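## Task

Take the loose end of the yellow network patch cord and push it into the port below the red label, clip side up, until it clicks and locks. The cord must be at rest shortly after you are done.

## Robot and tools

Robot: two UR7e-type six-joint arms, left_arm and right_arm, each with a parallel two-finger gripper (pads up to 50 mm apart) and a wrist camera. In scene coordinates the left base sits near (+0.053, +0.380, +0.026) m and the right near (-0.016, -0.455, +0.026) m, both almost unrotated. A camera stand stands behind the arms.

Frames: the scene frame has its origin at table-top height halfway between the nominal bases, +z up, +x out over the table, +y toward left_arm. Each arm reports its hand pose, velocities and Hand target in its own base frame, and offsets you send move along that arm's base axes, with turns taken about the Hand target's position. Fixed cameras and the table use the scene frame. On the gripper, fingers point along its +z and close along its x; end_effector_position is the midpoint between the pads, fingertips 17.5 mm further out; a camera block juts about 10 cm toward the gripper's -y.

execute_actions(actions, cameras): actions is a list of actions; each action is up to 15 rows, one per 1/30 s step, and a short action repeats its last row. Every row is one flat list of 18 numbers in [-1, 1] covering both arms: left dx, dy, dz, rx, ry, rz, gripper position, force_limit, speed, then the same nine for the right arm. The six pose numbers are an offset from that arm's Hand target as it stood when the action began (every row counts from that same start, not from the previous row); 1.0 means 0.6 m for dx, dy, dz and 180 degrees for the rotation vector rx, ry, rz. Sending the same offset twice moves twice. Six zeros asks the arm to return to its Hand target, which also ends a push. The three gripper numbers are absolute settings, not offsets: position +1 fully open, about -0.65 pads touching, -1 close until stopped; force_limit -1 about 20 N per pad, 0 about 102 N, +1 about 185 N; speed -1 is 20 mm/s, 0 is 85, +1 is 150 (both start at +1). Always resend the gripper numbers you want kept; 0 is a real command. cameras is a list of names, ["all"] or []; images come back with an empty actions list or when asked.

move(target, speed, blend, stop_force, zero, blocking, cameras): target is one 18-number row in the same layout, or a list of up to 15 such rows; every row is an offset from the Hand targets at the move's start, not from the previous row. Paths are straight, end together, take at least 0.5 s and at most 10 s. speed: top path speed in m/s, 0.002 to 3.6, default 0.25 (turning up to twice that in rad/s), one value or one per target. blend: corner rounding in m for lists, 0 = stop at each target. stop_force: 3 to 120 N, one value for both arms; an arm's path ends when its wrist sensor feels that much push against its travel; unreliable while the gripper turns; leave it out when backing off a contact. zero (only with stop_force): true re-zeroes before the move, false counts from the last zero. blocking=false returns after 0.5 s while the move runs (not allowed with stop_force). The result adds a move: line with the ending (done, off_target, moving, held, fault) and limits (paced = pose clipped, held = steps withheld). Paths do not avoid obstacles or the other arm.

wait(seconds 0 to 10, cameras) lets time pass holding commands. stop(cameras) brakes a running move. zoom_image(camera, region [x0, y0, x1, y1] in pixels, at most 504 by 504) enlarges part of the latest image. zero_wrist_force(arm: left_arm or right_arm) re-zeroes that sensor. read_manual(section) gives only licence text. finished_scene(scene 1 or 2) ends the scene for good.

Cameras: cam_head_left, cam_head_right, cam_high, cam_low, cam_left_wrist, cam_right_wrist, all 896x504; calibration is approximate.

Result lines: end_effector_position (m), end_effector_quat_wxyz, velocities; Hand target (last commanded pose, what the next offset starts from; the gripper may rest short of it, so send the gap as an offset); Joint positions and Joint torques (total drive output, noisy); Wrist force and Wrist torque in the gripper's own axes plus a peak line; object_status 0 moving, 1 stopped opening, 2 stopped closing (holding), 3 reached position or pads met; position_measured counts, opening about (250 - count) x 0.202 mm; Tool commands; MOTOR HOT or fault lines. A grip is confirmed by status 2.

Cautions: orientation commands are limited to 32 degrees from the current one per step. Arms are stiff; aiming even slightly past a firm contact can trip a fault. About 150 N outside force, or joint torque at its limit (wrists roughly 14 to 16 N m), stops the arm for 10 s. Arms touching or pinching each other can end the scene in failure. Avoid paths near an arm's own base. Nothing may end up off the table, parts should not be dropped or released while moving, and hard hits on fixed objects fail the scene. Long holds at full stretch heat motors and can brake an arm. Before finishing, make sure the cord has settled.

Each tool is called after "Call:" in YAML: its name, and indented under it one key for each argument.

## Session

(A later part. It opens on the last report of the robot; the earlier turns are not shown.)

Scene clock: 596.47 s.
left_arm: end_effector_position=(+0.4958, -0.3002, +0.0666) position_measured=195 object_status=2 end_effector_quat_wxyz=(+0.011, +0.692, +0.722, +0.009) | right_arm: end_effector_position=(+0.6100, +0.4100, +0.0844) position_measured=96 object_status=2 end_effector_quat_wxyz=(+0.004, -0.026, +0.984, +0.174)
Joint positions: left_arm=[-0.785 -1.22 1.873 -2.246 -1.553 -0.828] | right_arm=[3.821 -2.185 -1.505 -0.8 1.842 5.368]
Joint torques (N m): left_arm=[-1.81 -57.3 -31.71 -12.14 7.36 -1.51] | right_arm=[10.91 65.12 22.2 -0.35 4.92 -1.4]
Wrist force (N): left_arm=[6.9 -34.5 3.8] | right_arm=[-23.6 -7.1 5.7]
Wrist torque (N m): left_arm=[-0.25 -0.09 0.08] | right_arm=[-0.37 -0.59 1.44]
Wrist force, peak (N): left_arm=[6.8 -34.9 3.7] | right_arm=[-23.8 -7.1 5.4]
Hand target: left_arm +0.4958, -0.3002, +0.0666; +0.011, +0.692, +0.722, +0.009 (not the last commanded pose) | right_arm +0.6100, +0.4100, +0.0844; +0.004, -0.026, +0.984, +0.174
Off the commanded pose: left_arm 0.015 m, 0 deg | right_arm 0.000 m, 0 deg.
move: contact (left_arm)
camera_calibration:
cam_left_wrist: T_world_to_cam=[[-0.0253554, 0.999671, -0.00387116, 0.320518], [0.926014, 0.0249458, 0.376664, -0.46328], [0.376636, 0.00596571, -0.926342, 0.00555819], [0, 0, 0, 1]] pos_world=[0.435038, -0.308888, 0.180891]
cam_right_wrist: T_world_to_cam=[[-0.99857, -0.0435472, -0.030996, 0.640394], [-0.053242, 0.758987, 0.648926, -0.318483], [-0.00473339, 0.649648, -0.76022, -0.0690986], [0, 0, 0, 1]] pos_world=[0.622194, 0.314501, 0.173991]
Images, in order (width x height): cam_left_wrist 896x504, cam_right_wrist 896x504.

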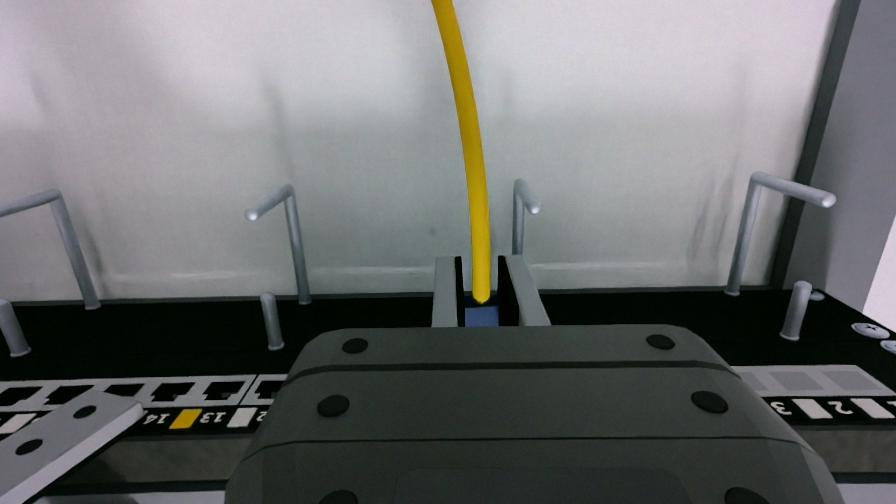

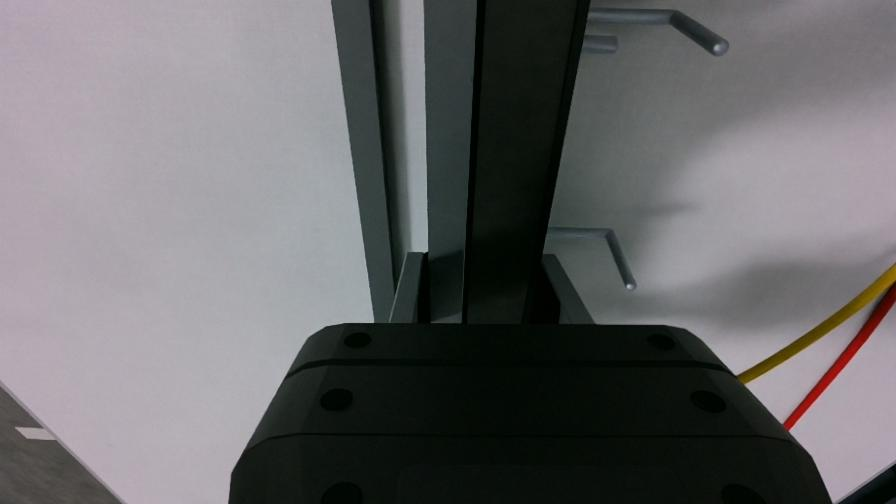

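Call:
move:
  target: [-0.007,-0.0002,0,0,0.0083,0.0028,-1,-0.5,-0.8,0,0,0,0,0,0,1,-0.4,-0.5]
  speed: 0.02

Call:
move:
  target:
    - [0,0,0,0,0,0,-1,-0.5,-0.8,0,0,0.19,0,0,0,1,-0.4,-0.5]
    - [0,0,0,0,0,0,-1,-0.5,-0.8,-0.35,-0.2667,0.36,-0.178,-0.72,0.496,1,-0.4,-0.5]
    - [0,0,0,0,0,0,-1,-0.5,-0.8,-0.1725,-0.035,0.06,-0.178,-0.72,0.496,-1,-0.4,-0.5]
  speed: [0.15,0.4,0.2]
  cameras: ["cam_right_wrist","cam_high"]

Scene clock: 620.20 s.
left_arm: end_effector_position=(+0.4917, -0.3003, +0.0666) position_measured=195 object_status=2 end_effector_quat_wxyz=(+0.002, +0.689, +0.725, +0.000) | right_arm: end_effector_position=(+0.6100, +0.4100, +0.0844) position_measured=3 object_status=3 end_effector_quat_wxyz=(+0.004, -0.026, +0.984, +0.174)
Joint positions: left_arm=[-0.782 -1.218 1.864 -2.22 -1.571 -0.834] | right_arm=[3.821 -2.185 -1.505 -0.8 1.842 5.368]
Joint torques (N m): left_arm=[11.94 -27.79 -26.29 -0.52 -1.73 -2.67] | right_arm=[-6.55 51.53 22 6.61 -1.44 0.5]
Wrist force (N): left_arm=[0.2 0.3 -0.8] | right_arm=[-1.5 -0.9 -0.3]
Wrist torque (N m): left_arm=[-0.01 -0.14 0.23] | right_arm=[-0.38 0.31 -0.06]
Wrist force, peak (N): left_arm=[6.8 -35.0 3.7] | right_arm=[-23.8 -7.3 5.3]
Hand target: left_arm +0.4916, -0.3003, +0.0666; +0.002, +0.689, +0.725, +0.000 | right_arm +0.6100, +0.4100, +0.0844; +0.004, -0.026, +0.984, +0.174
Off the commanded pose: left_arm 0.000 m, 0 deg | right_arm 0.000 m, 0 deg.
move: done

Scene clock: 627.33 s.
left_arm: end_effector_position=(+0.4916, -0.3003, +0.0666) position_measured=195 object_status=2 end_effector_quat_wxyz=(+0.002, +0.689, +0.725, +0.000) | right_arm: end_effector_position=(+0.4978, +0.3793, +0.1307) position_measured=3 object_status=3 end_effector_quat_wxyz=(+0.682, -0.684, +0.183, -0.183)
Joint positions: left_arm=[-0.782 -1.218 1.864 -2.22 -1.571 -0.834] | right_arm=[3.88 -2.486 -2.125 1.468 1.88 3.14]
Joint torques (N m): left_arm=[10.56 -27.89 -26.81 -0.46 -1.78 -2.53] | right_arm=[-0.04 43.06 6.48 2.47 -0.14 0.22]
Wrist force (N): left_arm=[0.2 0.0 -0.7] | right_arm=[-3.0 2.1 -1.9]
Wrist torque (N m): left_arm=[-0.04 -0.14 0.23] | right_arm=[-0.38 0.26 -0.33]
Wrist force, peak (N): left_arm=[-0.2 0.0 -1.1] | right_arm=[-2.2 8.4 -0.3]
Hand target: left_arm +0.4916, -0.3003, +0.0666; +0.002, +0.689, +0.725, +0.000 | right_arm +0.4978, +0.3793, +0.1307; +0.682, -0.684, +0.183, -0.183 (not the last commanded pose)
Tool commands: left_gripper/position=-1.0 left_gripper/force_limit=-0.5 left_gripper/speed=-0.8 right_gripper/position=+1.0 right_gripper/force_limit=-0.396078 right_gripper/speed=-0.498039
Off the commanded pose: left_arm 0.000 m, 0 deg | right_arm 0.017 m, 0 deg.
FORCE FAULT: contact force on the right arm reached its limit, and that arm stopped. The contact can be on any part of that arm, not only on its tool. That arm's remaining commands of this call were not run. That arm is still stopped at the end of this call. That arm stays stopped for about 10 more seconds. Until then a move that you send moves the other arm only, and its call returns only when the move has ended. Once the stop has ended, the next robot result says so. If the stop ends while you think or write, that arm runs what you send next, counted from a new Hand target: where the arm stands when the stop ends. While its stop runs, that arm takes no new command, but its gripper still runs the gripper command that each later call begins with. Until it ends, the stop uses up actions while you think or wait. An arm that is not stopped still takes commands.
move: fault (right_arm); path passed 2 of 3 targets; target 3's new numbers were not sent
camera_calibration:
cam_right_wrist: T_world_to_cam=[[0.874007, -0.485912, -0.00111844, -0.239907], [-0.171594, -0.306491, -0.936279, 0.338971], [0.454606, 0.818507, -0.351255, -0.360649], [0, 0, 0, 1]] pos_world=[0.431799, 0.282512, 0.190423]
Images, in order (width x height): cam_high 896x504, cam_right_wrist 896x504.

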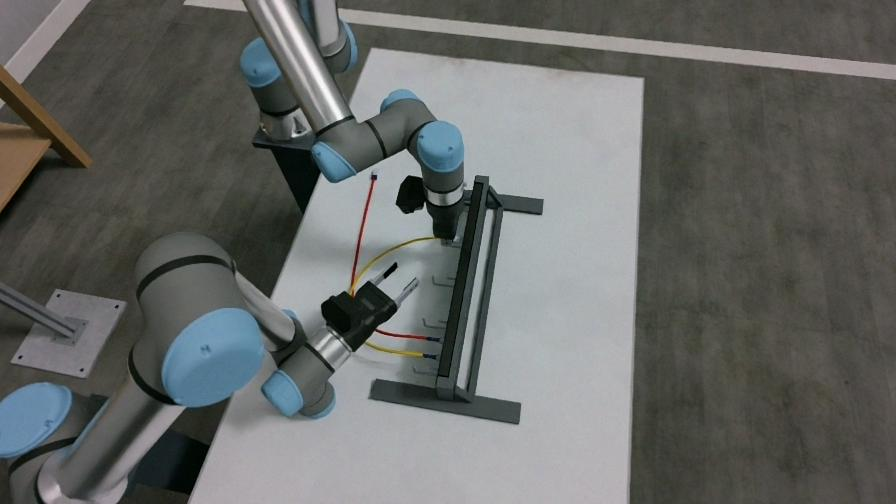

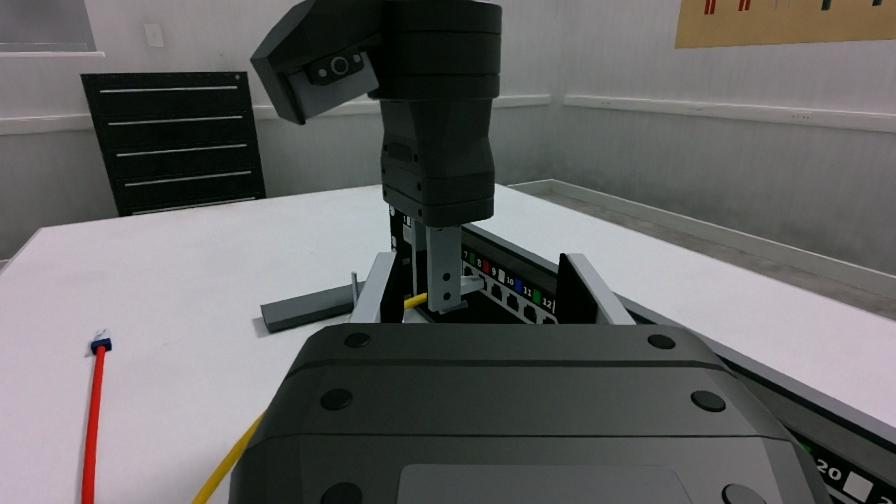

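Call:
zoom_image:
  camera: "cam_right_wrist"
  region: [400, 220, 560, 330]

Call:
zoom_image:
  camera: "cam_right_wrist"
  region: [450, 245, 530, 305]

Scaled by 3.150 from the camera's 896x504 image, which has a finer 1280x720 frame.

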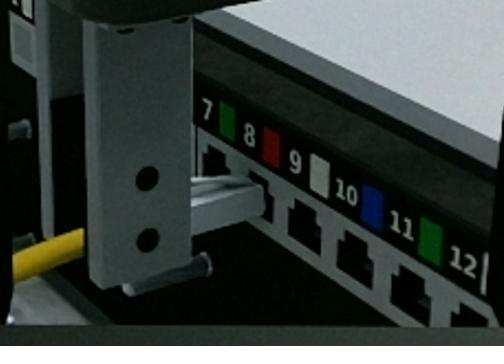

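Scaled by 6.300 from the camera's 896x504 image, which has a finer 1280x720 frame.

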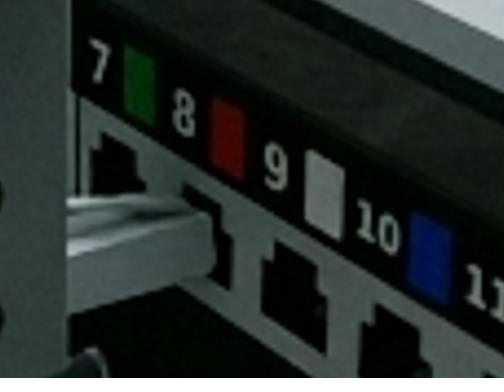

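Call:
move:
  target: [0,0,-0.0045,0,0,0,-1,-0.5,-0.8,0,0,0,0,0,0,1,-0.4,-0.5]
  speed: 0.03
  cameras: ["cam_right_wrist"]

Call:
zoom_image:
  camera: "cam_right_wrist"
  region: [450, 245, 530, 305]

Call:
move:
  target: [0.015,0.0005,0,0,0,0,-1,-0.5,-0.8,0,0,0,0,0,0,1,-0.4,-0.5]
  stop_force: 7
  speed: 0.01
  cameras: ["cam_right_wrist"]

Call:
zoom_image:
  camera: "cam_right_wrist"
  region: [450, 245, 530, 305]

Scene clock: 644.07 s.
left_arm: end_effector_position=(+0.4916, -0.3003, +0.0640) position_measured=195 object_status=2 end_effector_quat_wxyz=(+0.002, +0.689, +0.725, +0.000) | right_arm: end_effector_position=(+0.4978, +0.3793, +0.1307) position_measured=3 object_status=3 end_effector_quat_wxyz=(+0.682, -0.684, +0.183, -0.183)
Joint positions: left_arm=[-0.782 -1.215 1.867 -2.226 -1.571 -0.834] | right_arm=[3.88 -2.486 -2.125 1.468 1.88 3.14]
Joint torques (N m): left_arm=[11.04 -26.86 -12.5 -5.25 -1.81 -2.29] | right_arm=[0.36 44.21 4.08 2.53 -0.03 0.28]
Wrist force (N): left_arm=[-0.2 0.1 -0.5] | right_arm=[-3.1 2.0 -1.7]
Wrist torque (N m): left_arm=[-0.03 -0.08 0.23] | right_arm=[-0.40 0.27 -0.33]
Wrist force, peak (N): left_arm=[0.0 0.1 -1.2] | right_arm=[-3.2 2.4 -1.9]
Hand target: left_arm +0.4916, -0.3003, +0.0639; +0.002, +0.689, +0.725, +0.000 | right_arm +0.4978, +0.3793, +0.1307; +0.682, -0.684, +0.183, -0.183
Off the commanded pose: left_arm 0.000 m, 0 deg | right_arm 0.000 m, 0 deg.
FORCE FAULT, CONTINUED: the right arm's stop, for the force fault that an earlier result reported, is over. The rest of the stop counts as 19 of the actions that you can send in this scene. The stop ended before this call began, so that arm ran this call's commands, counted from a new Hand target: where the arm stood when the stop ended.
move: done
camera_calibration:
cam_right_wrist: T_world_to_cam=[[0.874007, -0.485912, -0.00111844, -0.239907], [-0.171594, -0.306491, -0.936279, 0.338971], [0.454606, 0.818507, -0.351255, -0.360649], [0, 0, 0, 1]] pos_world=[0.431799, 0.282512, 0.190423]
Images, in order (width x height): cam_right_wrist 896x504.

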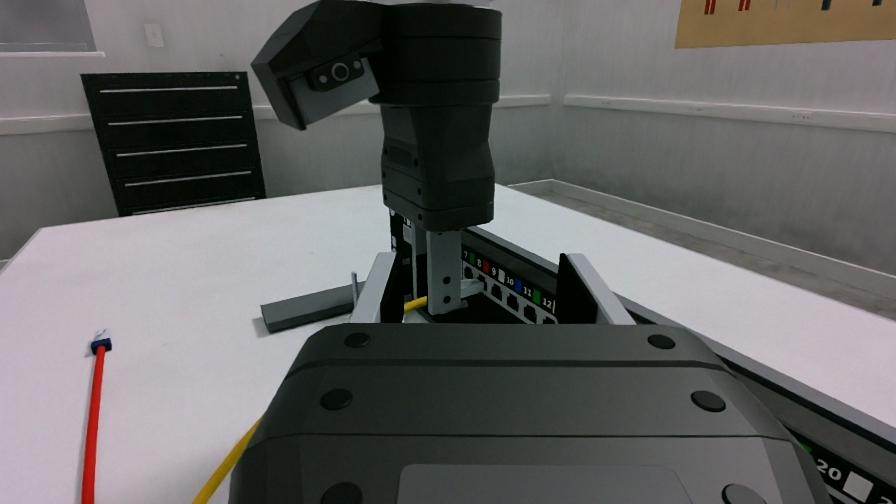

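Scaled by 6.300 from the camera's 896x504 image, which has a finer 1280x720 frame.

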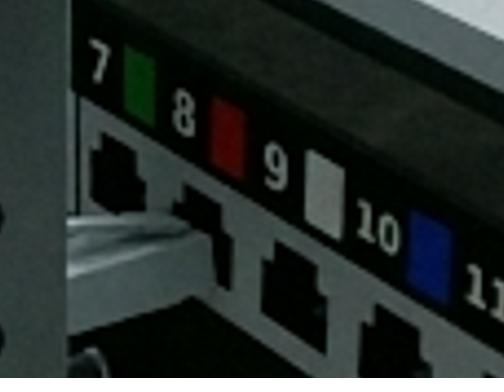

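Scene clock: 645.63 s.
left_arm: end_effector_position=(+0.4955, -0.3002, +0.0639) position_measured=195 object_status=2 end_effector_quat_wxyz=(+0.002, +0.689, +0.725, +0.000) | right_arm: end_effector_position=(+0.4978, +0.3793, +0.1307) position_measured=3 object_status=3 end_effector_quat_wxyz=(+0.682, -0.684, +0.183, -0.183)
Joint positions: left_arm=[-0.777 -1.208 1.857 -2.224 -1.571 -0.829] | right_arm=[3.88 -2.486 -2.125 1.468 1.88 3.14]
Joint torques (N m): left_arm=[-10.16 -53.66 -13.64 -6.7 2.72 -2.26] | right_arm=[-0.28 43.51 3.76 2.52 -0.08 0.24]
Wrist force (N): left_arm=[2.5 -5.7 -1.1] | right_arm=[-2.9 2.2 -1.9]
Wrist torque (N m): left_arm=[-0.21 -0.07 0.14] | right_arm=[-0.37 0.25 -0.33]
Wrist force, peak (N): left_arm=[2.9 -13.2 -1.6] | right_arm=[-3.3 2.2 -1.9]
Hand target: left_arm +0.4955, -0.3002, +0.0639; +0.002, +0.689, +0.725, +0.000 (not the last commanded pose) | right_arm +0.4978, +0.3793, +0.1307; +0.682, -0.684, +0.183, -0.183
Off the commanded pose: left_arm 0.005 m, 0 deg | right_arm 0.000 m, 0 deg.
move: contact (left_arm)
camera_calibration:
cam_right_wrist: T_world_to_cam=[[0.874007, -0.485912, -0.00111844, -0.239907], [-0.171594, -0.306491, -0.936279, 0.338971], [0.454606, 0.818507, -0.351255, -0.360649], [0, 0, 0, 1]] pos_world=[0.431799, 0.282512, 0.190423]
Images, in order (width x height): cam_right_wrist 896x504.

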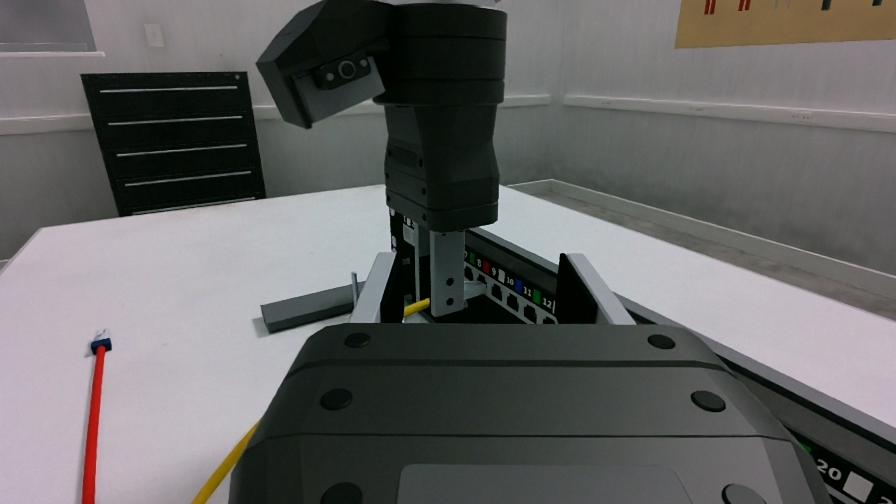

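Scaled by 6.300 from the camera's 896x504 image, which has a finer 1280x720 frame.

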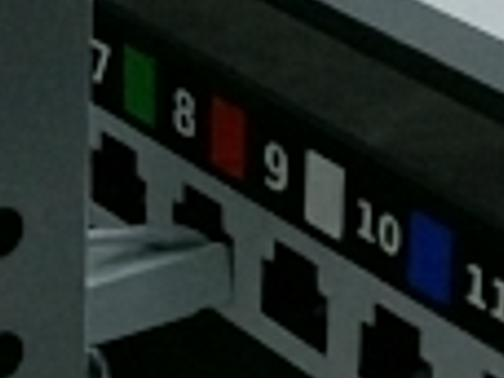

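Call:
move:
  target: [-0.005,0.0008,0.002,0,0,0,-1,-0.5,-0.8,0,0,0,0,0,0,1,-0.4,-0.5]
  speed: 0.03

Call:
move:
  target: [0.015,0.0005,0,0,0,0,-1,-0.5,-0.8,0,0,0,0,0,0,1,-0.4,-0.5]
  stop_force: 9
  speed: 0.01
  cameras: ["cam_right_wrist"]

Call:
zoom_image:
  camera: "cam_right_wrist"
  region: [460, 255, 510, 305]

Call:
move:
  target: [-0.005,0.0006,0,0,0,0,-1,-0.5,-0.8,0,0,0,0,0,0,1,-0.4,-0.5]
  speed: 0.03

Call:
move:
  target: [0.015,0.0005,0,0,0,0,-1,-0.5,-0.8,0,0,0,0,0,0,1,-0.4,-0.5]
  stop_force: 9
  speed: 0.01

Call:
move:
  target: [-0.005,-0.0005,0.0012,0,0,0,-1,-0.5,-0.8,0,0,0,0,0,0,1,-0.4,-0.5]
  speed: 0.03

Call:
move:
  target: [0.015,0.0005,0,0,0,0,-1,-0.5,-0.8,0,0,0,0,0,0,1,-0.4,-0.5]
  stop_force: 9
  speed: 0.01
  cameras: ["cam_right_wrist"]

Call:
zoom_image:
  camera: "cam_right_wrist"
  region: [460, 255, 510, 305]

Scene clock: 656.57 s.
left_arm: end_effector_position=(+0.4926, -0.2998, +0.0650) position_measured=195 object_status=2 end_effector_quat_wxyz=(+0.002, +0.689, +0.725, +0.000) | right_arm: end_effector_position=(+0.4978, +0.3793, +0.1307) position_measured=3 object_status=3 end_effector_quat_wxyz=(+0.682, -0.684, +0.183, -0.183)
Joint positions: left_arm=[-0.78 -1.215 1.864 -2.223 -1.571 -0.832] | right_arm=[3.88 -2.486 -2.125 1.468 1.88 3.14]
Joint torques (N m): left_arm=[-9.91 -53.59 -12.47 -0.38 1.19 -1.97] | right_arm=[-0.32 43.55 4.74 2.59 -0.08 0.22]
Wrist force (N): left_arm=[0.1 -0.2 -0.6] | right_arm=[-3.0 2.1 -2.0]
Wrist torque (N m): left_arm=[-0.08 -0.10 0.23] | right_arm=[-0.39 0.26 -0.33]
Wrist force, peak (N): left_arm=[2.8 -5.7 -1.1] | right_arm=[-3.2 2.3 -1.9]
Hand target: left_arm +0.4925, -0.2997, +0.0651; +0.002, +0.689, +0.725, +0.000 | right_arm +0.4978, +0.3793, +0.1307; +0.682, -0.684, +0.183, -0.183
Off the commanded pose: left_arm 0.000 m, 0 deg | right_arm 0.000 m, 0 deg.
move: done

Scene clock: 658.10 s.
left_arm: end_effector_position=(+0.4956, -0.2996, +0.0651) position_measured=195 object_status=2 end_effector_quat_wxyz=(+0.002, +0.689, +0.725, +0.000) | right_arm: end_effector_position=(+0.4978, +0.3793, +0.1307) position_measured=3 object_status=3 end_effector_quat_wxyz=(+0.682, -0.684, +0.183, -0.183)
Joint positions: left_arm=[-0.776 -1.21 1.857 -2.221 -1.571 -0.828] | right_arm=[3.88 -2.486 -2.125 1.468 1.88 3.14]
Joint torques (N m): left_arm=[-8.47 -53.11 -13.97 -6.82 0.43 -2.18] | right_arm=[-0.43 43.52 4.97 2.51 0.05 0.16]
Wrist force (N): left_arm=[-0.2 -8.8 -1.7] | right_arm=[-3.0 2.0 -1.8]
Wrist torque (N m): left_arm=[-0.26 -0.08 0.20] | right_arm=[-0.40 0.26 -0.33]
Wrist force, peak (N): left_arm=[-1.1 -15.9 -2.3] | right_arm=[-3.1 2.4 -1.9]
Hand target: left_arm +0.4956, -0.2996, +0.0651; +0.002, +0.689, +0.725, +0.000 (not the last commanded pose) | right_arm +0.4978, +0.3793, +0.1307; +0.682, -0.684, +0.183, -0.183
Off the commanded pose: left_arm 0.006 m, 0 deg | right_arm 0.000 m, 0 deg.
move: contact (left_arm)
camera_calibration:
cam_right_wrist: T_world_to_cam=[[0.874007, -0.485912, -0.00111844, -0.239907], [-0.171594, -0.306491, -0.936279, 0.338971], [0.454606, 0.818507, -0.351255, -0.360649], [0, 0, 0, 1]] pos_world=[0.431799, 0.282512, 0.190423]
Images, in order (width x height): cam_right_wrist 896x504.

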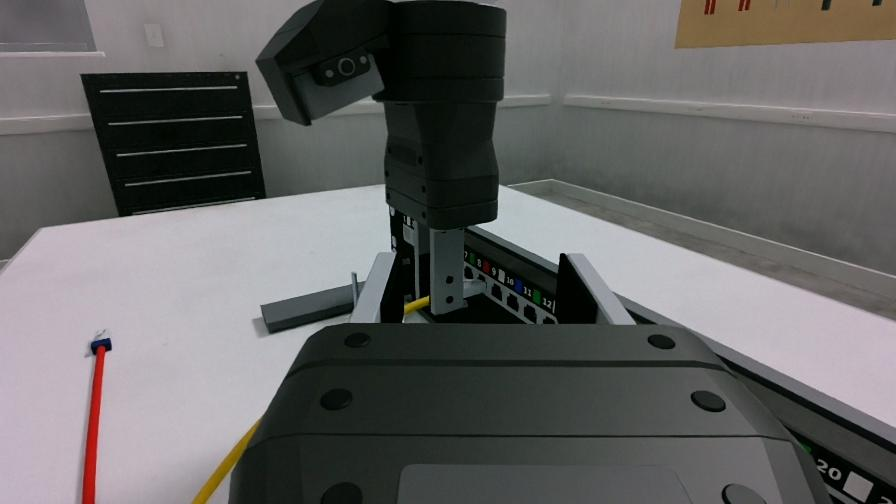

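Scaled by 10.080 from the camera's 896x504 image, which has a finer 1280x720 frame.

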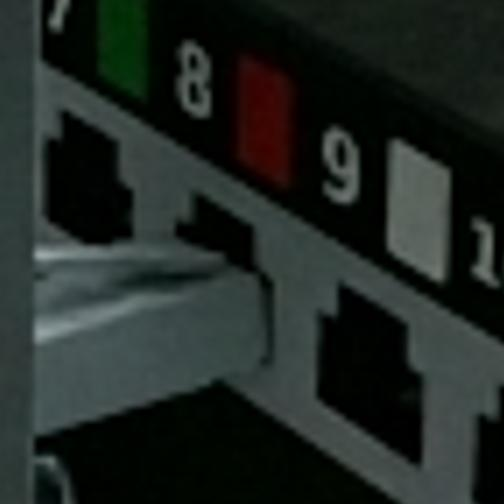

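Scene clock: 658.83 s.
left_arm: end_effector_position=(+0.4927, -0.2993, +0.0651) position_measured=195 object_status=2 end_effector_quat_wxyz=(+0.002, +0.689, +0.725, +0.000) | right_arm: end_effector_position=(+0.4978, +0.3793, +0.1307) position_measured=3 object_status=3 end_effector_quat_wxyz=(+0.682, -0.684, +0.183, -0.183)
Joint positions: left_arm=[-0.779 -1.215 1.865 -2.223 -1.571 -0.831] | right_arm=[3.88 -2.486 -2.125 1.468 1.88 3.14]
Joint torques (N m): left_arm=[-10.54 -53.39 -12.03 -5.16 0.65 -2.14] | right_arm=[0.12 43.87 4.27 2.57 -0.06 0.23]
Wrist force (N): left_arm=[0.1 0.1 -0.7] | right_arm=[-3.1 2.0 -1.6]
Wrist torque (N m): left_arm=[-0.05 -0.11 0.23] | right_arm=[-0.40 0.28 -0.33]
Wrist force, peak (N): left_arm=[-0.1 -8.5 -1.8] | right_arm=[-3.1 2.4 -1.6]
Hand target: left_arm +0.4926, -0.2993, +0.0651; +0.002, +0.689, +0.725, +0.000 | right_arm +0.4978, +0.3793, +0.1307; +0.682, -0.684, +0.183, -0.183
Off the commanded pose: left_arm 0.000 m, 0 deg | right_arm 0.000 m, 0 deg.
move: done

Scene clock: 660.33 s.
left_arm: end_effector_position=(+0.4955, -0.2992, +0.0651) position_measured=195 object_status=2 end_effector_quat_wxyz=(+0.002, +0.689, +0.725, +0.000) | right_arm: end_effector_position=(+0.4978, +0.3793, +0.1307) position_measured=3 object_status=3 end_effector_quat_wxyz=(+0.682, -0.684, +0.183, -0.183)
Joint positions: left_arm=[-0.775 -1.211 1.858 -2.221 -1.571 -0.827] | right_arm=[3.88 -2.486 -2.125 1.468 1.88 3.14]
Joint torques (N m): left_arm=[-8.8 -52.91 -13.68 -6.45 0.97 -2.16] | right_arm=[-0.49 43.28 4 2.53 -0.05 0.11]
Wrist force (N): left_arm=[-0.4 -7.7 -1.5] | right_arm=[-3.1 2.0 -1.7]
Wrist torque (N m): left_arm=[-0.21 -0.08 0.21] | right_arm=[-0.39 0.27 -0.33]
Wrist force, peak (N): left_arm=[-1.4 -14.9 -1.8] | right_arm=[-3.1 2.2 -2.0]
Hand target: left_arm +0.4955, -0.2992, +0.0651; +0.002, +0.689, +0.725, +0.000 (not the last commanded pose) | right_arm +0.4978, +0.3793, +0.1307; +0.682, -0.684, +0.183, -0.183
Off the commanded pose: left_arm 0.006 m, 0 deg | right_arm 0.000 m, 0 deg.
move: contact (left_arm)

Scene clock: 661.03 s.
left_arm: end_effector_position=(+0.4926, -0.2995, +0.0658) position_measured=195 object_status=2 end_effector_quat_wxyz=(+0.002, +0.689, +0.725, +0.000) | right_arm: end_effector_position=(+0.4978, +0.3793, +0.1307) position_measured=3 object_status=3 end_effector_quat_wxyz=(+0.682, -0.684, +0.183, -0.183)
Joint positions: left_arm=[-0.779 -1.216 1.864 -2.222 -1.571 -0.831] | right_arm=[3.88 -2.486 -2.125 1.468 1.88 3.14]
Joint torques (N m): left_arm=[-10.28 -52.93 -12.77 -5.37 1.29 -2.14] | right_arm=[-0.05 43.73 4.4 2.57 -0.17 0.26]
Wrist force (N): left_arm=[-0.2 -0.1 -0.6] | right_arm=[-2.8 2.1 -1.7]
Wrist torque (N m): left_arm=[-0.08 -0.07 0.24] | right_arm=[-0.38 0.23 -0.33]
Wrist force, peak (N): left_arm=[-0.4 -7.9 -1.7] | right_arm=[-3.1 2.3 -1.7]
Hand target: left_arm +0.4925, -0.2995, +0.0658; +0.002, +0.689, +0.725, +0.000 | right_arm +0.4978, +0.3793, +0.1307; +0.682, -0.684, +0.183, -0.183
Off the commanded pose: left_arm 0.000 m, 0 deg | right_arm 0.000 m, 0 deg.
move: done

Scene clock: 662.57 s.
left_arm: end_effector_position=(+0.4957, -0.2994, +0.0658) position_measured=195 object_status=2 end_effector_quat_wxyz=(+0.002, +0.689, +0.725, +0.000) | right_arm: end_effector_position=(+0.4978, +0.3793, +0.1307) position_measured=3 object_status=3 end_effector_quat_wxyz=(+0.682, -0.684, +0.183, -0.183)
Joint positions: left_arm=[-0.775 -1.211 1.856 -2.219 -1.571 -0.827] | right_arm=[3.88 -2.486 -2.125 1.468 1.88 3.14]
Joint torques (N m): left_arm=[-8.25 -53.65 -14.41 -6.7 1.64 -2.16] | right_arm=[-0.31 43.77 4.33 2.52 -0.09 0.24]
Wrist force (N): left_arm=[-0.4 -8.5 -1.7] | right_arm=[-3.2 2.0 -1.8]
Wrist torque (N m): left_arm=[-0.22 -0.15 0.22] | right_arm=[-0.39 0.28 -0.33]
Wrist force, peak (N): left_arm=[-1.5 -15.4 -2.1] | right_arm=[-3.3 2.3 -1.7]
Hand target: left_arm +0.4957, -0.2994, +0.0658; +0.002, +0.689, +0.725, +0.000 (not the last commanded pose) | right_arm +0.4978, +0.3793, +0.1307; +0.682, -0.684, +0.183, -0.183
Off the commanded pose: left_arm 0.006 m, 0 deg | right_arm 0.000 m, 0 deg.
move: contact (left_arm)
camera_calibration:
cam_right_wrist: T_world_to_cam=[[0.874007, -0.485912, -0.00111844, -0.239907], [-0.171594, -0.306491, -0.936279, 0.338971], [0.454606, 0.818507, -0.351255, -0.360649], [0, 0, 0, 1]] pos_world=[0.431799, 0.282512, 0.190423]
Images, in order (width x height): cam_right_wrist 896x504.

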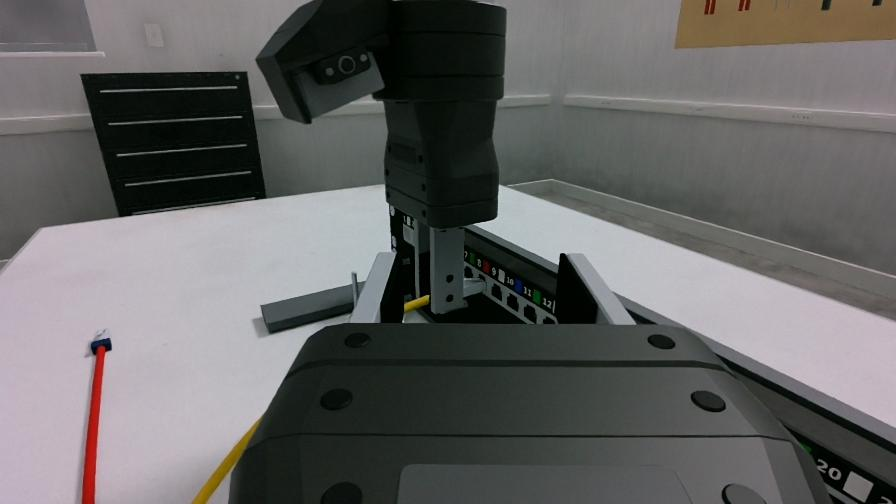

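Scaled by 10.080 from the camera's 896x504 image, which has a finer 1280x720 frame.

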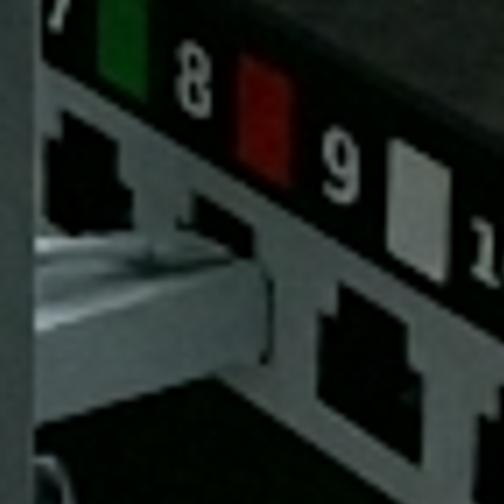

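Call:
move:
  target: [-0.005,-0.0008,0.0008,0,0,0,-1,-0.5,-0.8,0,0,0,0,0,0,1,-0.4,-0.5]
  speed: 0.03

Call:
move:
  target: [0.015,0.0005,0,0,0,0,-1,-0.5,-0.8,0,0,0,0,0,0,1,-0.4,-0.5]
  stop_force: 12
  speed: 0.008
  cameras: ["cam_right_wrist","cam_left_wrist"]

Call:
zoom_image:
  camera: "cam_right_wrist"
  region: [460, 255, 510, 305]

Scene clock: 671.20 s.
left_arm: end_effector_position=(+0.4929, -0.2999, +0.0663) position_measured=195 object_status=2 end_effector_quat_wxyz=(+0.002, +0.689, +0.725, +0.000) | right_arm: end_effector_position=(+0.4978, +0.3793, +0.1307) position_measured=3 object_status=3 end_effector_quat_wxyz=(+0.682, -0.684, +0.183, -0.183)
Joint positions: left_arm=[-0.78 -1.216 1.862 -2.22 -1.571 -0.831] | right_arm=[3.88 -2.486 -2.125 1.468 1.88 3.14]
Joint torques (N m): left_arm=[-10.02 -53.86 -13.49 -5.3 2.1 -2.14] | right_arm=[-0.12 43.8 4.03 2.56 -0.08 0.23]
Wrist force (N): left_arm=[0.3 0.1 -0.7] | right_arm=[-3.0 2.1 -1.8]
Wrist torque (N m): left_arm=[-0.04 -0.14 0.23] | right_arm=[-0.37 0.25 -0.33]
Wrist force, peak (N): left_arm=[-0.9 -8.8 -1.8] | right_arm=[-3.3 2.1 -1.9]
Hand target: left_arm +0.4927, -0.2999, +0.0663; +0.002, +0.689, +0.725, +0.000 | right_arm +0.4978, +0.3793, +0.1307; +0.682, -0.684, +0.183, -0.183
Off the commanded pose: left_arm 0.000 m, 0 deg | right_arm 0.000 m, 0 deg.
move: done

Scene clock: 672.87 s.
left_arm: end_effector_position=(+0.4962, -0.2998, +0.0663) position_measured=195 object_status=2 end_effector_quat_wxyz=(+0.002, +0.689, +0.725, +0.000) | right_arm: end_effector_position=(+0.4978, +0.3793, +0.1307) position_measured=3 object_status=3 end_effector_quat_wxyz=(+0.682, -0.684, +0.183, -0.183)
Joint positions: left_arm=[-0.775 -1.211 1.854 -2.217 -1.571 -0.827] | right_arm=[3.88 -2.486 -2.125 1.468 1.88 3.14]
Joint torques (N m): left_arm=[-8.5 -54.87 -15.89 -7.32 1.76 -2.05] | right_arm=[-0.5 43.94 4.5 2.52 0.01 0.19]
Wrist force (N): left_arm=[0.3 -10.9 -0.4] | right_arm=[-3.3 2.1 -1.8]
Wrist torque (N m): left_arm=[-0.27 -0.07 0.25] | right_arm=[-0.38 0.30 -0.33]
Wrist force, peak (N): left_arm=[-0.2 -16.9 -0.1] | right_arm=[-3.1 2.5 -1.8]
Hand target: left_arm +0.4962, -0.2998, +0.0663; +0.002, +0.689, +0.725, +0.000 (not the last commanded pose) | right_arm +0.4978, +0.3793, +0.1307; +0.682, -0.684, +0.183, -0.183
Off the commanded pose: left_arm 0.006 m, 0 deg | right_arm 0.000 m, 0 deg.
move: contact (left_arm)
camera_calibration:
cam_left_wrist: T_world_to_cam=[[-0.0340598, 0.999415, -0.00301073, 0.324249], [0.935301, 0.0329362, 0.352316, -0.464099], [0.352209, 0.00918388, -0.935876, 0.0188933], [0, 0, 0, 1]] pos_world=[0.438462, -0.308948, 0.182168]
cam_right_wrist: T_world_to_cam=[[0.874007, -0.485912, -0.00111844, -0.239907], [-0.171594, -0.306491, -0.936279, 0.338971], [0.454606, 0.818507, -0.351255, -0.360649], [0, 0, 0, 1]] pos_world=[0.431799, 0.282512, 0.190423]
Images, in order (width x height): cam_left_wrist 896x504, cam_right_wrist 896x504.

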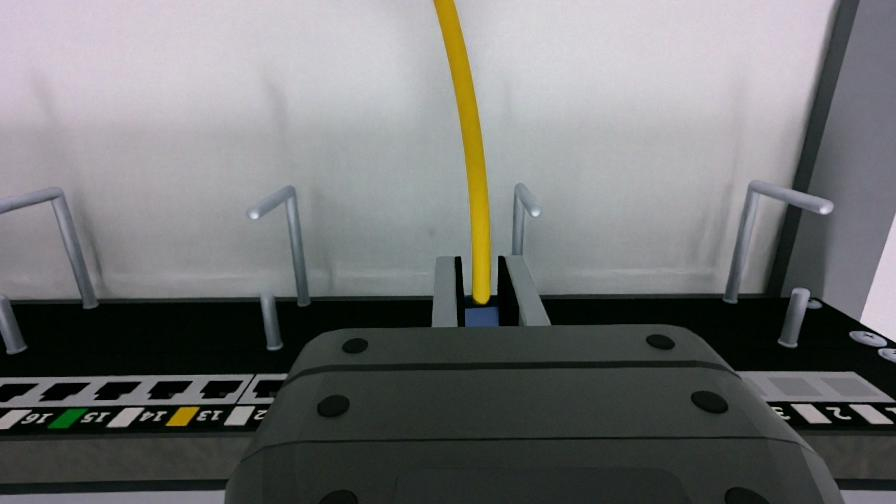

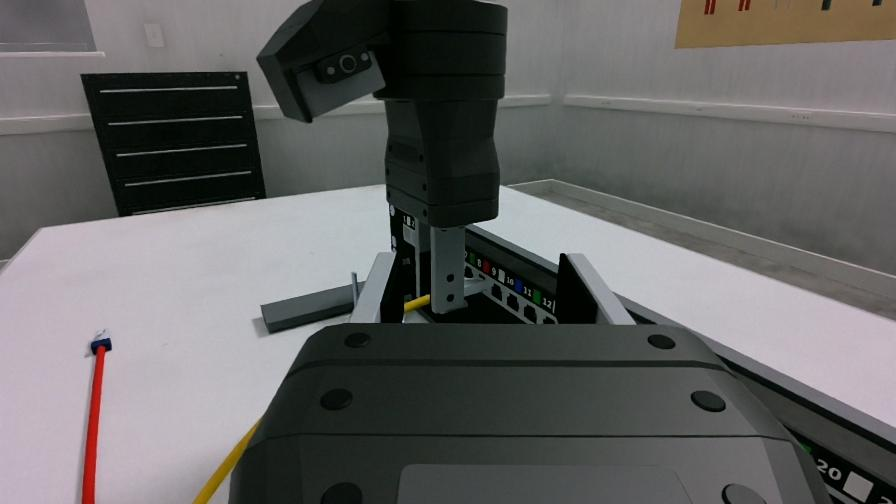

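Scaled by 10.080 from the camera's 896x504 image, which has a finer 1280x720 frame.

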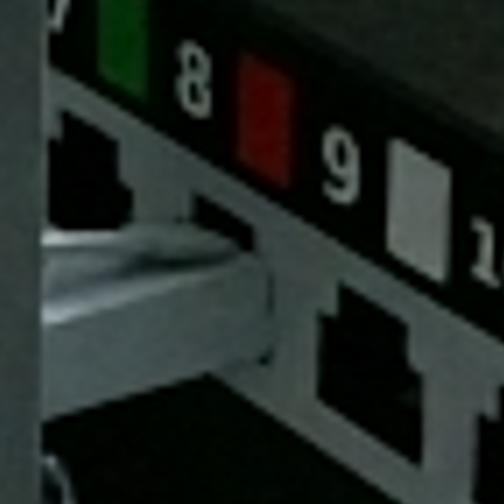

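Call:
move:
  target: [0.015,0.0005,0,0,0,0,-1,-0.5,-0.8,0,0,0,0,0,0,1,-0.4,-0.5]
  stop_force: 16
  zero: false
  speed: 0.008

Call:
move:
  target: [0,0,-0.0008,0,0,0.0028,-1,-0.5,-0.8,0,0,0,0,0,0,1,-0.4,-0.5]
  speed: 0.03

Call:
move:
  target: [0.015,0.0005,0,0,0,0,-1,-0.5,-0.8,0,0,0,0,0,0,1,-0.4,-0.5]
  stop_force: 17
  zero: false
  speed: 0.008
  cameras: ["cam_right_wrist"]

Call:
zoom_image:
  camera: "cam_right_wrist"
  region: [460, 255, 510, 305]

Scene clock: 681.40 s.
left_arm: end_effector_position=(+0.5052, -0.2995, +0.0663) position_measured=195 object_status=2 end_effector_quat_wxyz=(+0.002, +0.689, +0.725, +0.000) | right_arm: end_effector_position=(+0.4978, +0.3793, +0.1307) position_measured=3 object_status=3 end_effector_quat_wxyz=(+0.682, -0.684, +0.183, -0.183)
Joint positions: left_arm=[-0.764 -1.195 1.831 -2.21 -1.571 -0.816] | right_arm=[3.88 -2.486 -2.125 1.468 1.88 3.14]
Joint torques (N m): left_arm=[15.34 -30.16 -32.07 -1.95 -0.28 2.16] | right_arm=[-0.38 43.79 4.32 2.56 -0.08 0.17]
Wrist force (N): left_arm=[0.1 -15.2 0.5] | right_arm=[-3.1 2.2 -1.8]
Wrist torque (N m): left_arm=[-0.37 -0.11 0.31] | right_arm=[-0.36 0.27 -0.33]
Wrist force, peak (N): left_arm=[2.0 -17.1 0.4] | right_arm=[-3.4 2.0 -1.9]
Hand target: left_arm +0.5052, -0.2995, +0.0663; +0.002, +0.689, +0.725, +0.000 | right_arm +0.4978, +0.3793, +0.1307; +0.682, -0.684, +0.183, -0.183
Off the commanded pose: left_arm 0.000 m, 0 deg | right_arm 0.000 m, 0 deg.
move: done

Scene clock: 682.13 s.
left_arm: end_effector_position=(+0.5052, -0.2995, +0.0658) position_measured=195 object_status=2 end_effector_quat_wxyz=(+0.002, +0.686, +0.728, +0.000) | right_arm: end_effector_position=(+0.4978, +0.3793, +0.1307) position_measured=3 object_status=3 end_effector_quat_wxyz=(+0.682, -0.684, +0.183, -0.183)
Joint positions: left_arm=[-0.764 -1.195 1.832 -2.211 -1.571 -0.824] | right_arm=[3.88 -2.486 -2.125 1.468 1.88 3.14]
Joint torques (N m): left_arm=[13.17 -29.05 -17.3 -8.02 0.59 -2.28] | right_arm=[-0.1 44.08 4.06 2.55 -0.04 0.18]
Wrist force (N): left_arm=[0.7 -14.4 -0.4] | right_arm=[-3.1 2.0 -1.5]
Wrist torque (N m): left_arm=[-0.35 -0.10 0.26] | right_arm=[-0.39 0.28 -0.33]
Wrist force, peak (N): left_arm=[0.7 -15.2 0.1] | right_arm=[-3.2 2.3 -1.6]
Hand target: left_arm +0.5052, -0.2995, +0.0658; +0.002, +0.685, +0.728, +0.000 | right_arm +0.4978, +0.3793, +0.1307; +0.682, -0.684, +0.183, -0.183
Off the commanded pose: left_arm 0.000 m, 0 deg | right_arm 0.000 m, 0 deg.
move: done

Scene clock: 683.43 s.
left_arm: end_effector_position=(+0.5053, -0.2994, +0.0657) position_measured=195 object_status=2 end_effector_quat_wxyz=(+0.002, +0.685, +0.728, +0.000) | right_arm: end_effector_position=(+0.4978, +0.3793, +0.1307) position_measured=3 object_status=3 end_effector_quat_wxyz=(+0.682, -0.684, +0.183, -0.183)
Joint positions: left_arm=[-0.764 -1.194 1.831 -2.211 -1.571 -0.824] | right_arm=[3.88 -2.486 -2.125 1.468 1.88 3.14]
Joint torques (N m): left_arm=[-7.01 -55.15 -14.85 -1.52 0.97 1.55] | right_arm=[-0.25 43.24 4.55 2.43 -0.03 0.17]
Wrist force (N): left_arm=[-0.8 -10.7 -0.9] | right_arm=[-3.0 1.9 -1.8]
Wrist torque (N m): left_arm=[-0.30 -0.12 0.30] | right_arm=[-0.41 0.25 -0.33]
Wrist force, peak (N): left_arm=[-0.1 -17.7 -0.6] | right_arm=[-3.1 2.1 -2.0]
Hand target: left_arm +0.5053, -0.2994, +0.0657; +0.002, +0.685, +0.728, +0.000 (not the last commanded pose) | right_arm +0.4978, +0.3793, +0.1307; +0.682, -0.684, +0.183, -0.183
Off the commanded pose: left_arm 0.009 m, 0 deg | right_arm 0.000 m, 0 deg.
move: contact (left_arm)
camera_calibration:
cam_right_wrist: T_world_to_cam=[[0.874007, -0.485912, -0.00111844, -0.239907], [-0.171594, -0.306491, -0.936279, 0.338971], [0.454606, 0.818507, -0.351255, -0.360649], [0, 0, 0, 1]] pos_world=[0.431799, 0.282512, 0.190423]
Images, in order (width x height): cam_right_wrist 896x504.

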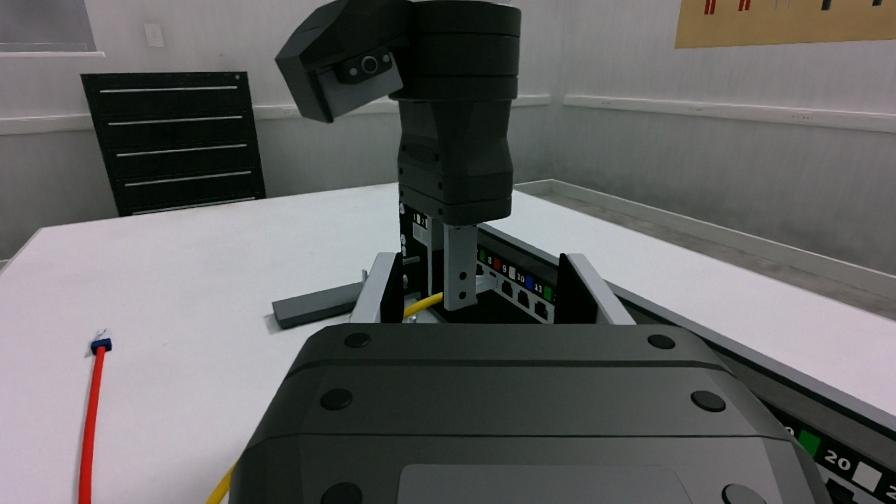

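Scaled by 10.080 from the camera's 896x504 image, which has a finer 1280x720 frame.

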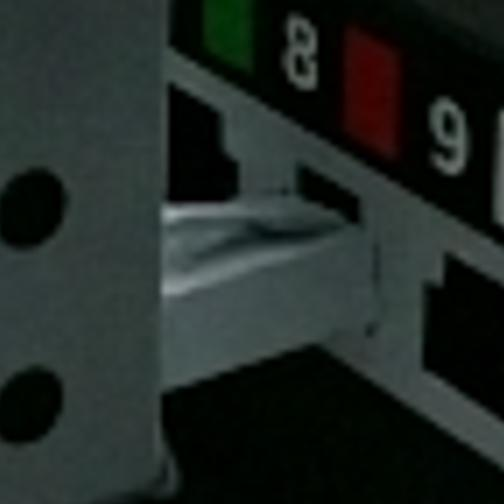

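Call:
move:
  target: [-0.002,-0.0006,0.0004,0,0,0,-1,-0.5,-0.8,0,0,0,0,0,0,1,-0.4,-0.5]
  speed: 0.03

Call:
move:
  target: [0.015,0.0005,0,0,0,0,-1,-0.5,-0.8,0,0,0,0,0,0,1,-0.4,-0.5]
  stop_force: 12
  speed: 0.008
  cameras: ["cam_right_wrist","cam_left_wrist"]

Call:
zoom_image:
  camera: "cam_right_wrist"
  region: [460, 255, 510, 305]

Call:
move:
  target: [0,-0.0006,0,0,0,0,-1,-0.5,-0.8,0,0,0,0,0,0,1,-0.4,-0.5]
  speed: 0.03

Call:
move:
  target: [0.015,0.0005,0,0,0,0,-1,-0.5,-0.8,0,0,0,0,0,0,1,-0.4,-0.5]
  stop_force: 12
  zero: false
  speed: 0.008
  cameras: ["cam_right_wrist"]

Call:
zoom_image:
  camera: "cam_right_wrist"
  region: [460, 255, 510, 305]

Scene clock: 697.93 s.
left_arm: end_effector_position=(+0.5041, -0.2998, +0.0660) position_measured=195 object_status=2 end_effector_quat_wxyz=(+0.002, +0.685, +0.728, +0.000) | right_arm: end_effector_position=(+0.4978, +0.3793, +0.1307) position_measured=3 object_status=3 end_effector_quat_wxyz=(+0.682, -0.684, +0.183, -0.183)
Joint positions: left_arm=[-0.766 -1.196 1.834 -2.211 -1.571 -0.826] | right_arm=[3.88 -2.486 -2.125 1.468 1.88 3.14]
Joint torques (N m): left_arm=[-10.7 -54.26 -12.13 -5.36 0.97 -2.06] | right_arm=[0.15 43.57 4.08 2.49 -0.06 0.17]
Wrist force (N): left_arm=[0.1 0.1 -0.7] | right_arm=[-3.0 2.0 -1.5]
Wrist torque (N m): left_arm=[-0.03 -0.11 0.23] | right_arm=[-0.40 0.26 -0.33]
Wrist force, peak (N): left_arm=[-1.0 -11.3 -1.0] | right_arm=[-3.1 2.2 -2.1]
Hand target: left_arm +0.5041, -0.2998, +0.0660; +0.002, +0.685, +0.728, +0.000 | right_arm +0.4978, +0.3793, +0.1307; +0.682, -0.684, +0.183, -0.183
Off the commanded pose: left_arm 0.000 m, 0 deg | right_arm 0.000 m, 0 deg.
move: done

Scene clock: 699.30 s.
left_arm: end_effector_position=(+0.5052, -0.2998, +0.0661) position_measured=195 object_status=2 end_effector_quat_wxyz=(+0.002, +0.685, +0.728, +0.000) | right_arm: end_effector_position=(+0.4978, +0.3793, +0.1307) position_measured=3 object_status=3 end_effector_quat_wxyz=(+0.682, -0.684, +0.183, -0.183)
Joint positions: left_arm=[-0.764 -1.195 1.831 -2.21 -1.571 -0.825] | right_arm=[3.88 -2.486 -2.125 1.468 1.88 3.14]
Joint torques (N m): left_arm=[-7.1 -54.14 -14.76 -6.85 1.13 -2.1] | right_arm=[-0.14 44.42 4.27 2.58 -0.01 0.18]
Wrist force (N): left_arm=[-0.6 -10.3 -1.1] | right_arm=[-3.1 2.1 -1.8]
Wrist torque (N m): left_arm=[-0.29 -0.11 0.25] | right_arm=[-0.38 0.28 -0.33]
Wrist force, peak (N): left_arm=[-1.9 -15.8 -1.3] | right_arm=[-3.3 2.3 -1.7]
Hand target: left_arm +0.5052, -0.2998, +0.0661; +0.002, +0.685, +0.728, +0.000 (not the last commanded pose) | right_arm +0.4978, +0.3793, +0.1307; +0.682, -0.684, +0.183, -0.183
Off the commanded pose: left_arm 0.008 m, 0 deg | right_arm 0.000 m, 0 deg.
move: contact (left_arm)
camera_calibration:
cam_left_wrist: T_world_to_cam=[[-0.0425699, 0.999089, -0.00309977, 0.328842], [0.93497, 0.0409312, 0.352357, -0.469889], [0.352162, 0.0121016, -0.935861, 0.0164338], [0, 0, 0, 1]] pos_world=[0.447544, -0.309508, 0.181968]
cam_right_wrist: T_world_to_cam=[[0.874007, -0.485912, -0.00111844, -0.239907], [-0.171594, -0.306491, -0.936279, 0.338971], [0.454606, 0.818507, -0.351255, -0.360649], [0, 0, 0, 1]] pos_world=[0.431799, 0.282512, 0.190423]
Images, in order (width x height): cam_left_wrist 896x504, cam_right_wrist 896x504.

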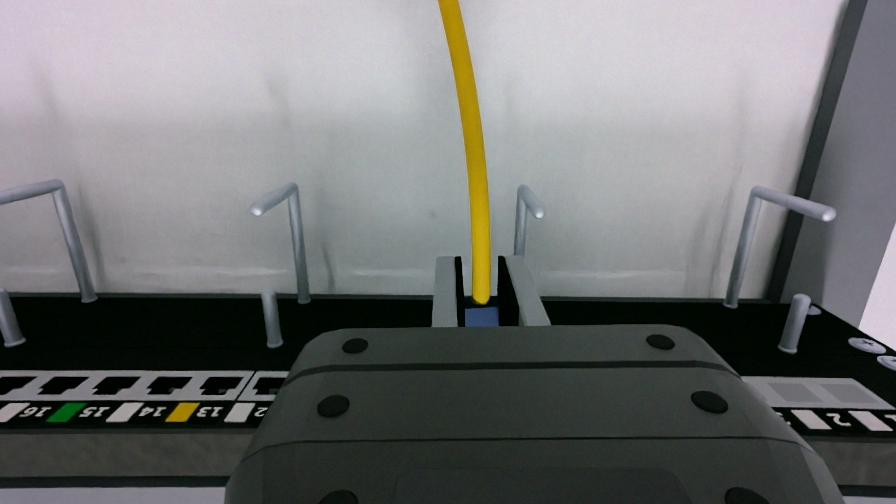

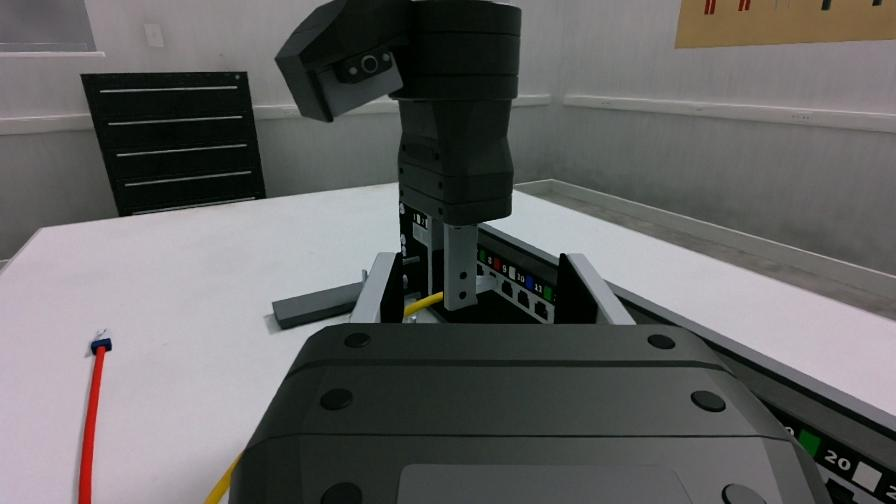

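Scaled by 10.080 from the camera's 896x504 image, which has a finer 1280x720 frame.

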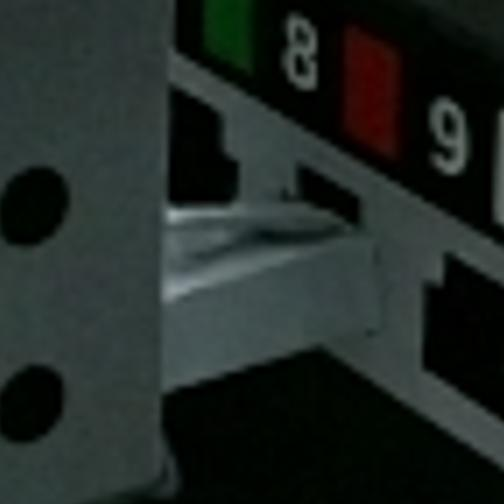

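Scene clock: 700.00 s.
left_arm: end_effector_position=(+0.5052, -0.3002, +0.0661) position_measured=195 object_status=2 end_effector_quat_wxyz=(+0.002, +0.685, +0.728, +0.000) | right_arm: end_effector_position=(+0.4978, +0.3793, +0.1307) position_measured=3 object_status=3 end_effector_quat_wxyz=(+0.682, -0.684, +0.183, -0.183)
Joint positions: left_arm=[-0.765 -1.195 1.83 -2.21 -1.571 -0.825] | right_arm=[3.88 -2.486 -2.125 1.468 1.88 3.14]
Joint torques (N m): left_arm=[-8.57 -29.83 -31.33 -1.97 1.15 -1.95] | right_arm=[-0.41 43.93 4.01 2.48 0.02 0.27]
Wrist force (N): left_arm=[2.2 -10.4 -1.0] | right_arm=[-3.0 2.1 -1.6]
Wrist torque (N m): left_arm=[-0.22 -0.08 0.19] | right_arm=[-0.38 0.26 -0.33]
Wrist force, peak (N): left_arm=[2.0 -10.8 -0.4] | right_arm=[-3.3 2.0 -2.0]
Hand target: left_arm +0.5052, -0.3002, +0.0661; +0.002, +0.685, +0.728, +0.000 | right_arm +0.4978, +0.3793, +0.1307; +0.682, -0.684, +0.183, -0.183
Off the commanded pose: left_arm 0.000 m, 0 deg | right_arm 0.000 m, 0 deg.
move: done

Scene clock: 701.23 s.
left_arm: end_effector_position=(+0.5053, -0.3002, +0.0661) position_measured=195 object_status=2 end_effector_quat_wxyz=(+0.002, +0.685, +0.728, +0.000) | right_arm: end_effector_position=(+0.4978, +0.3793, +0.1307) position_measured=3 object_status=3 end_effector_quat_wxyz=(+0.682, -0.684, +0.183, -0.183)
Joint positions: left_arm=[-0.765 -1.194 1.83 -2.21 -1.571 -0.825] | right_arm=[3.88 -2.486 -2.125 1.468 1.88 3.14]
Joint torques (N m): left_arm=[-8.86 -55.59 -15.83 -7.76 1.32 1.82] | right_arm=[-0.16 43.43 4.15 2.49 -0.04 0.18]
Wrist force (N): left_arm=[0.8 -12.0 -0.7] | right_arm=[-3.1 2.0 -1.9]
Wrist torque (N m): left_arm=[-0.28 -0.08 0.23] | right_arm=[-0.39 0.27 -0.33]
Wrist force, peak (N): left_arm=[2.0 -14.0 -0.5] | right_arm=[-3.2 2.3 -1.9]
Hand target: left_arm +0.5053, -0.3003, +0.0661; +0.002, +0.685, +0.728, +0.000 (not the last commanded pose) | right_arm +0.4978, +0.3793, +0.1307; +0.682, -0.684, +0.183, -0.183
Off the commanded pose: left_arm 0.009 m, 0 deg | right_arm 0.000 m, 0 deg.
move: contact (left_arm)
camera_calibration:
cam_right_wrist: T_world_to_cam=[[0.874007, -0.485912, -0.00111844, -0.239907], [-0.171594, -0.306491, -0.936279, 0.338971], [0.454606, 0.818507, -0.351255, -0.360649], [0, 0, 0, 1]] pos_world=[0.431799, 0.282512, 0.190423]
Images, in order (width x height): cam_right_wrist 896x504.

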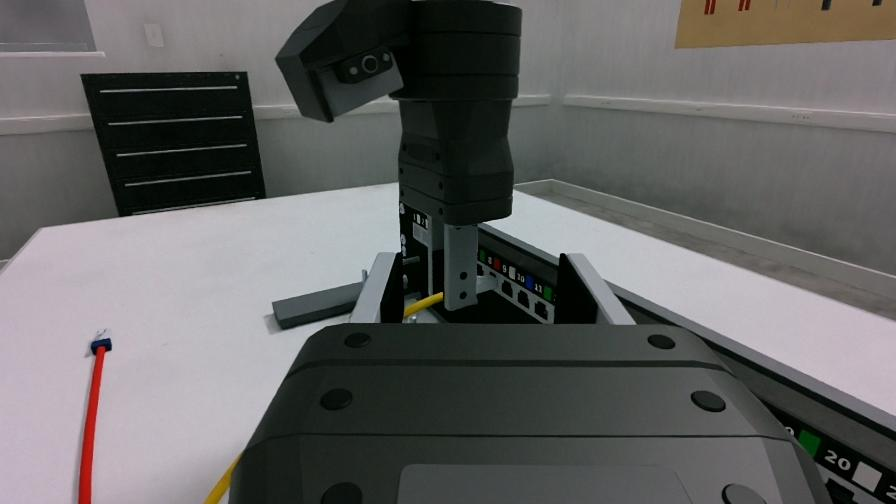

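Scaled by 10.080 from the camera's 896x504 image, which has a finer 1280x720 frame.

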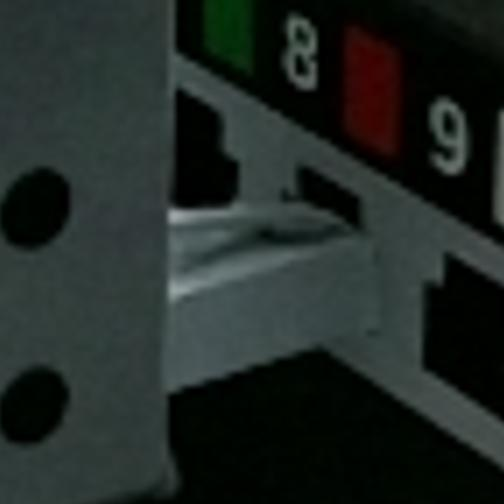

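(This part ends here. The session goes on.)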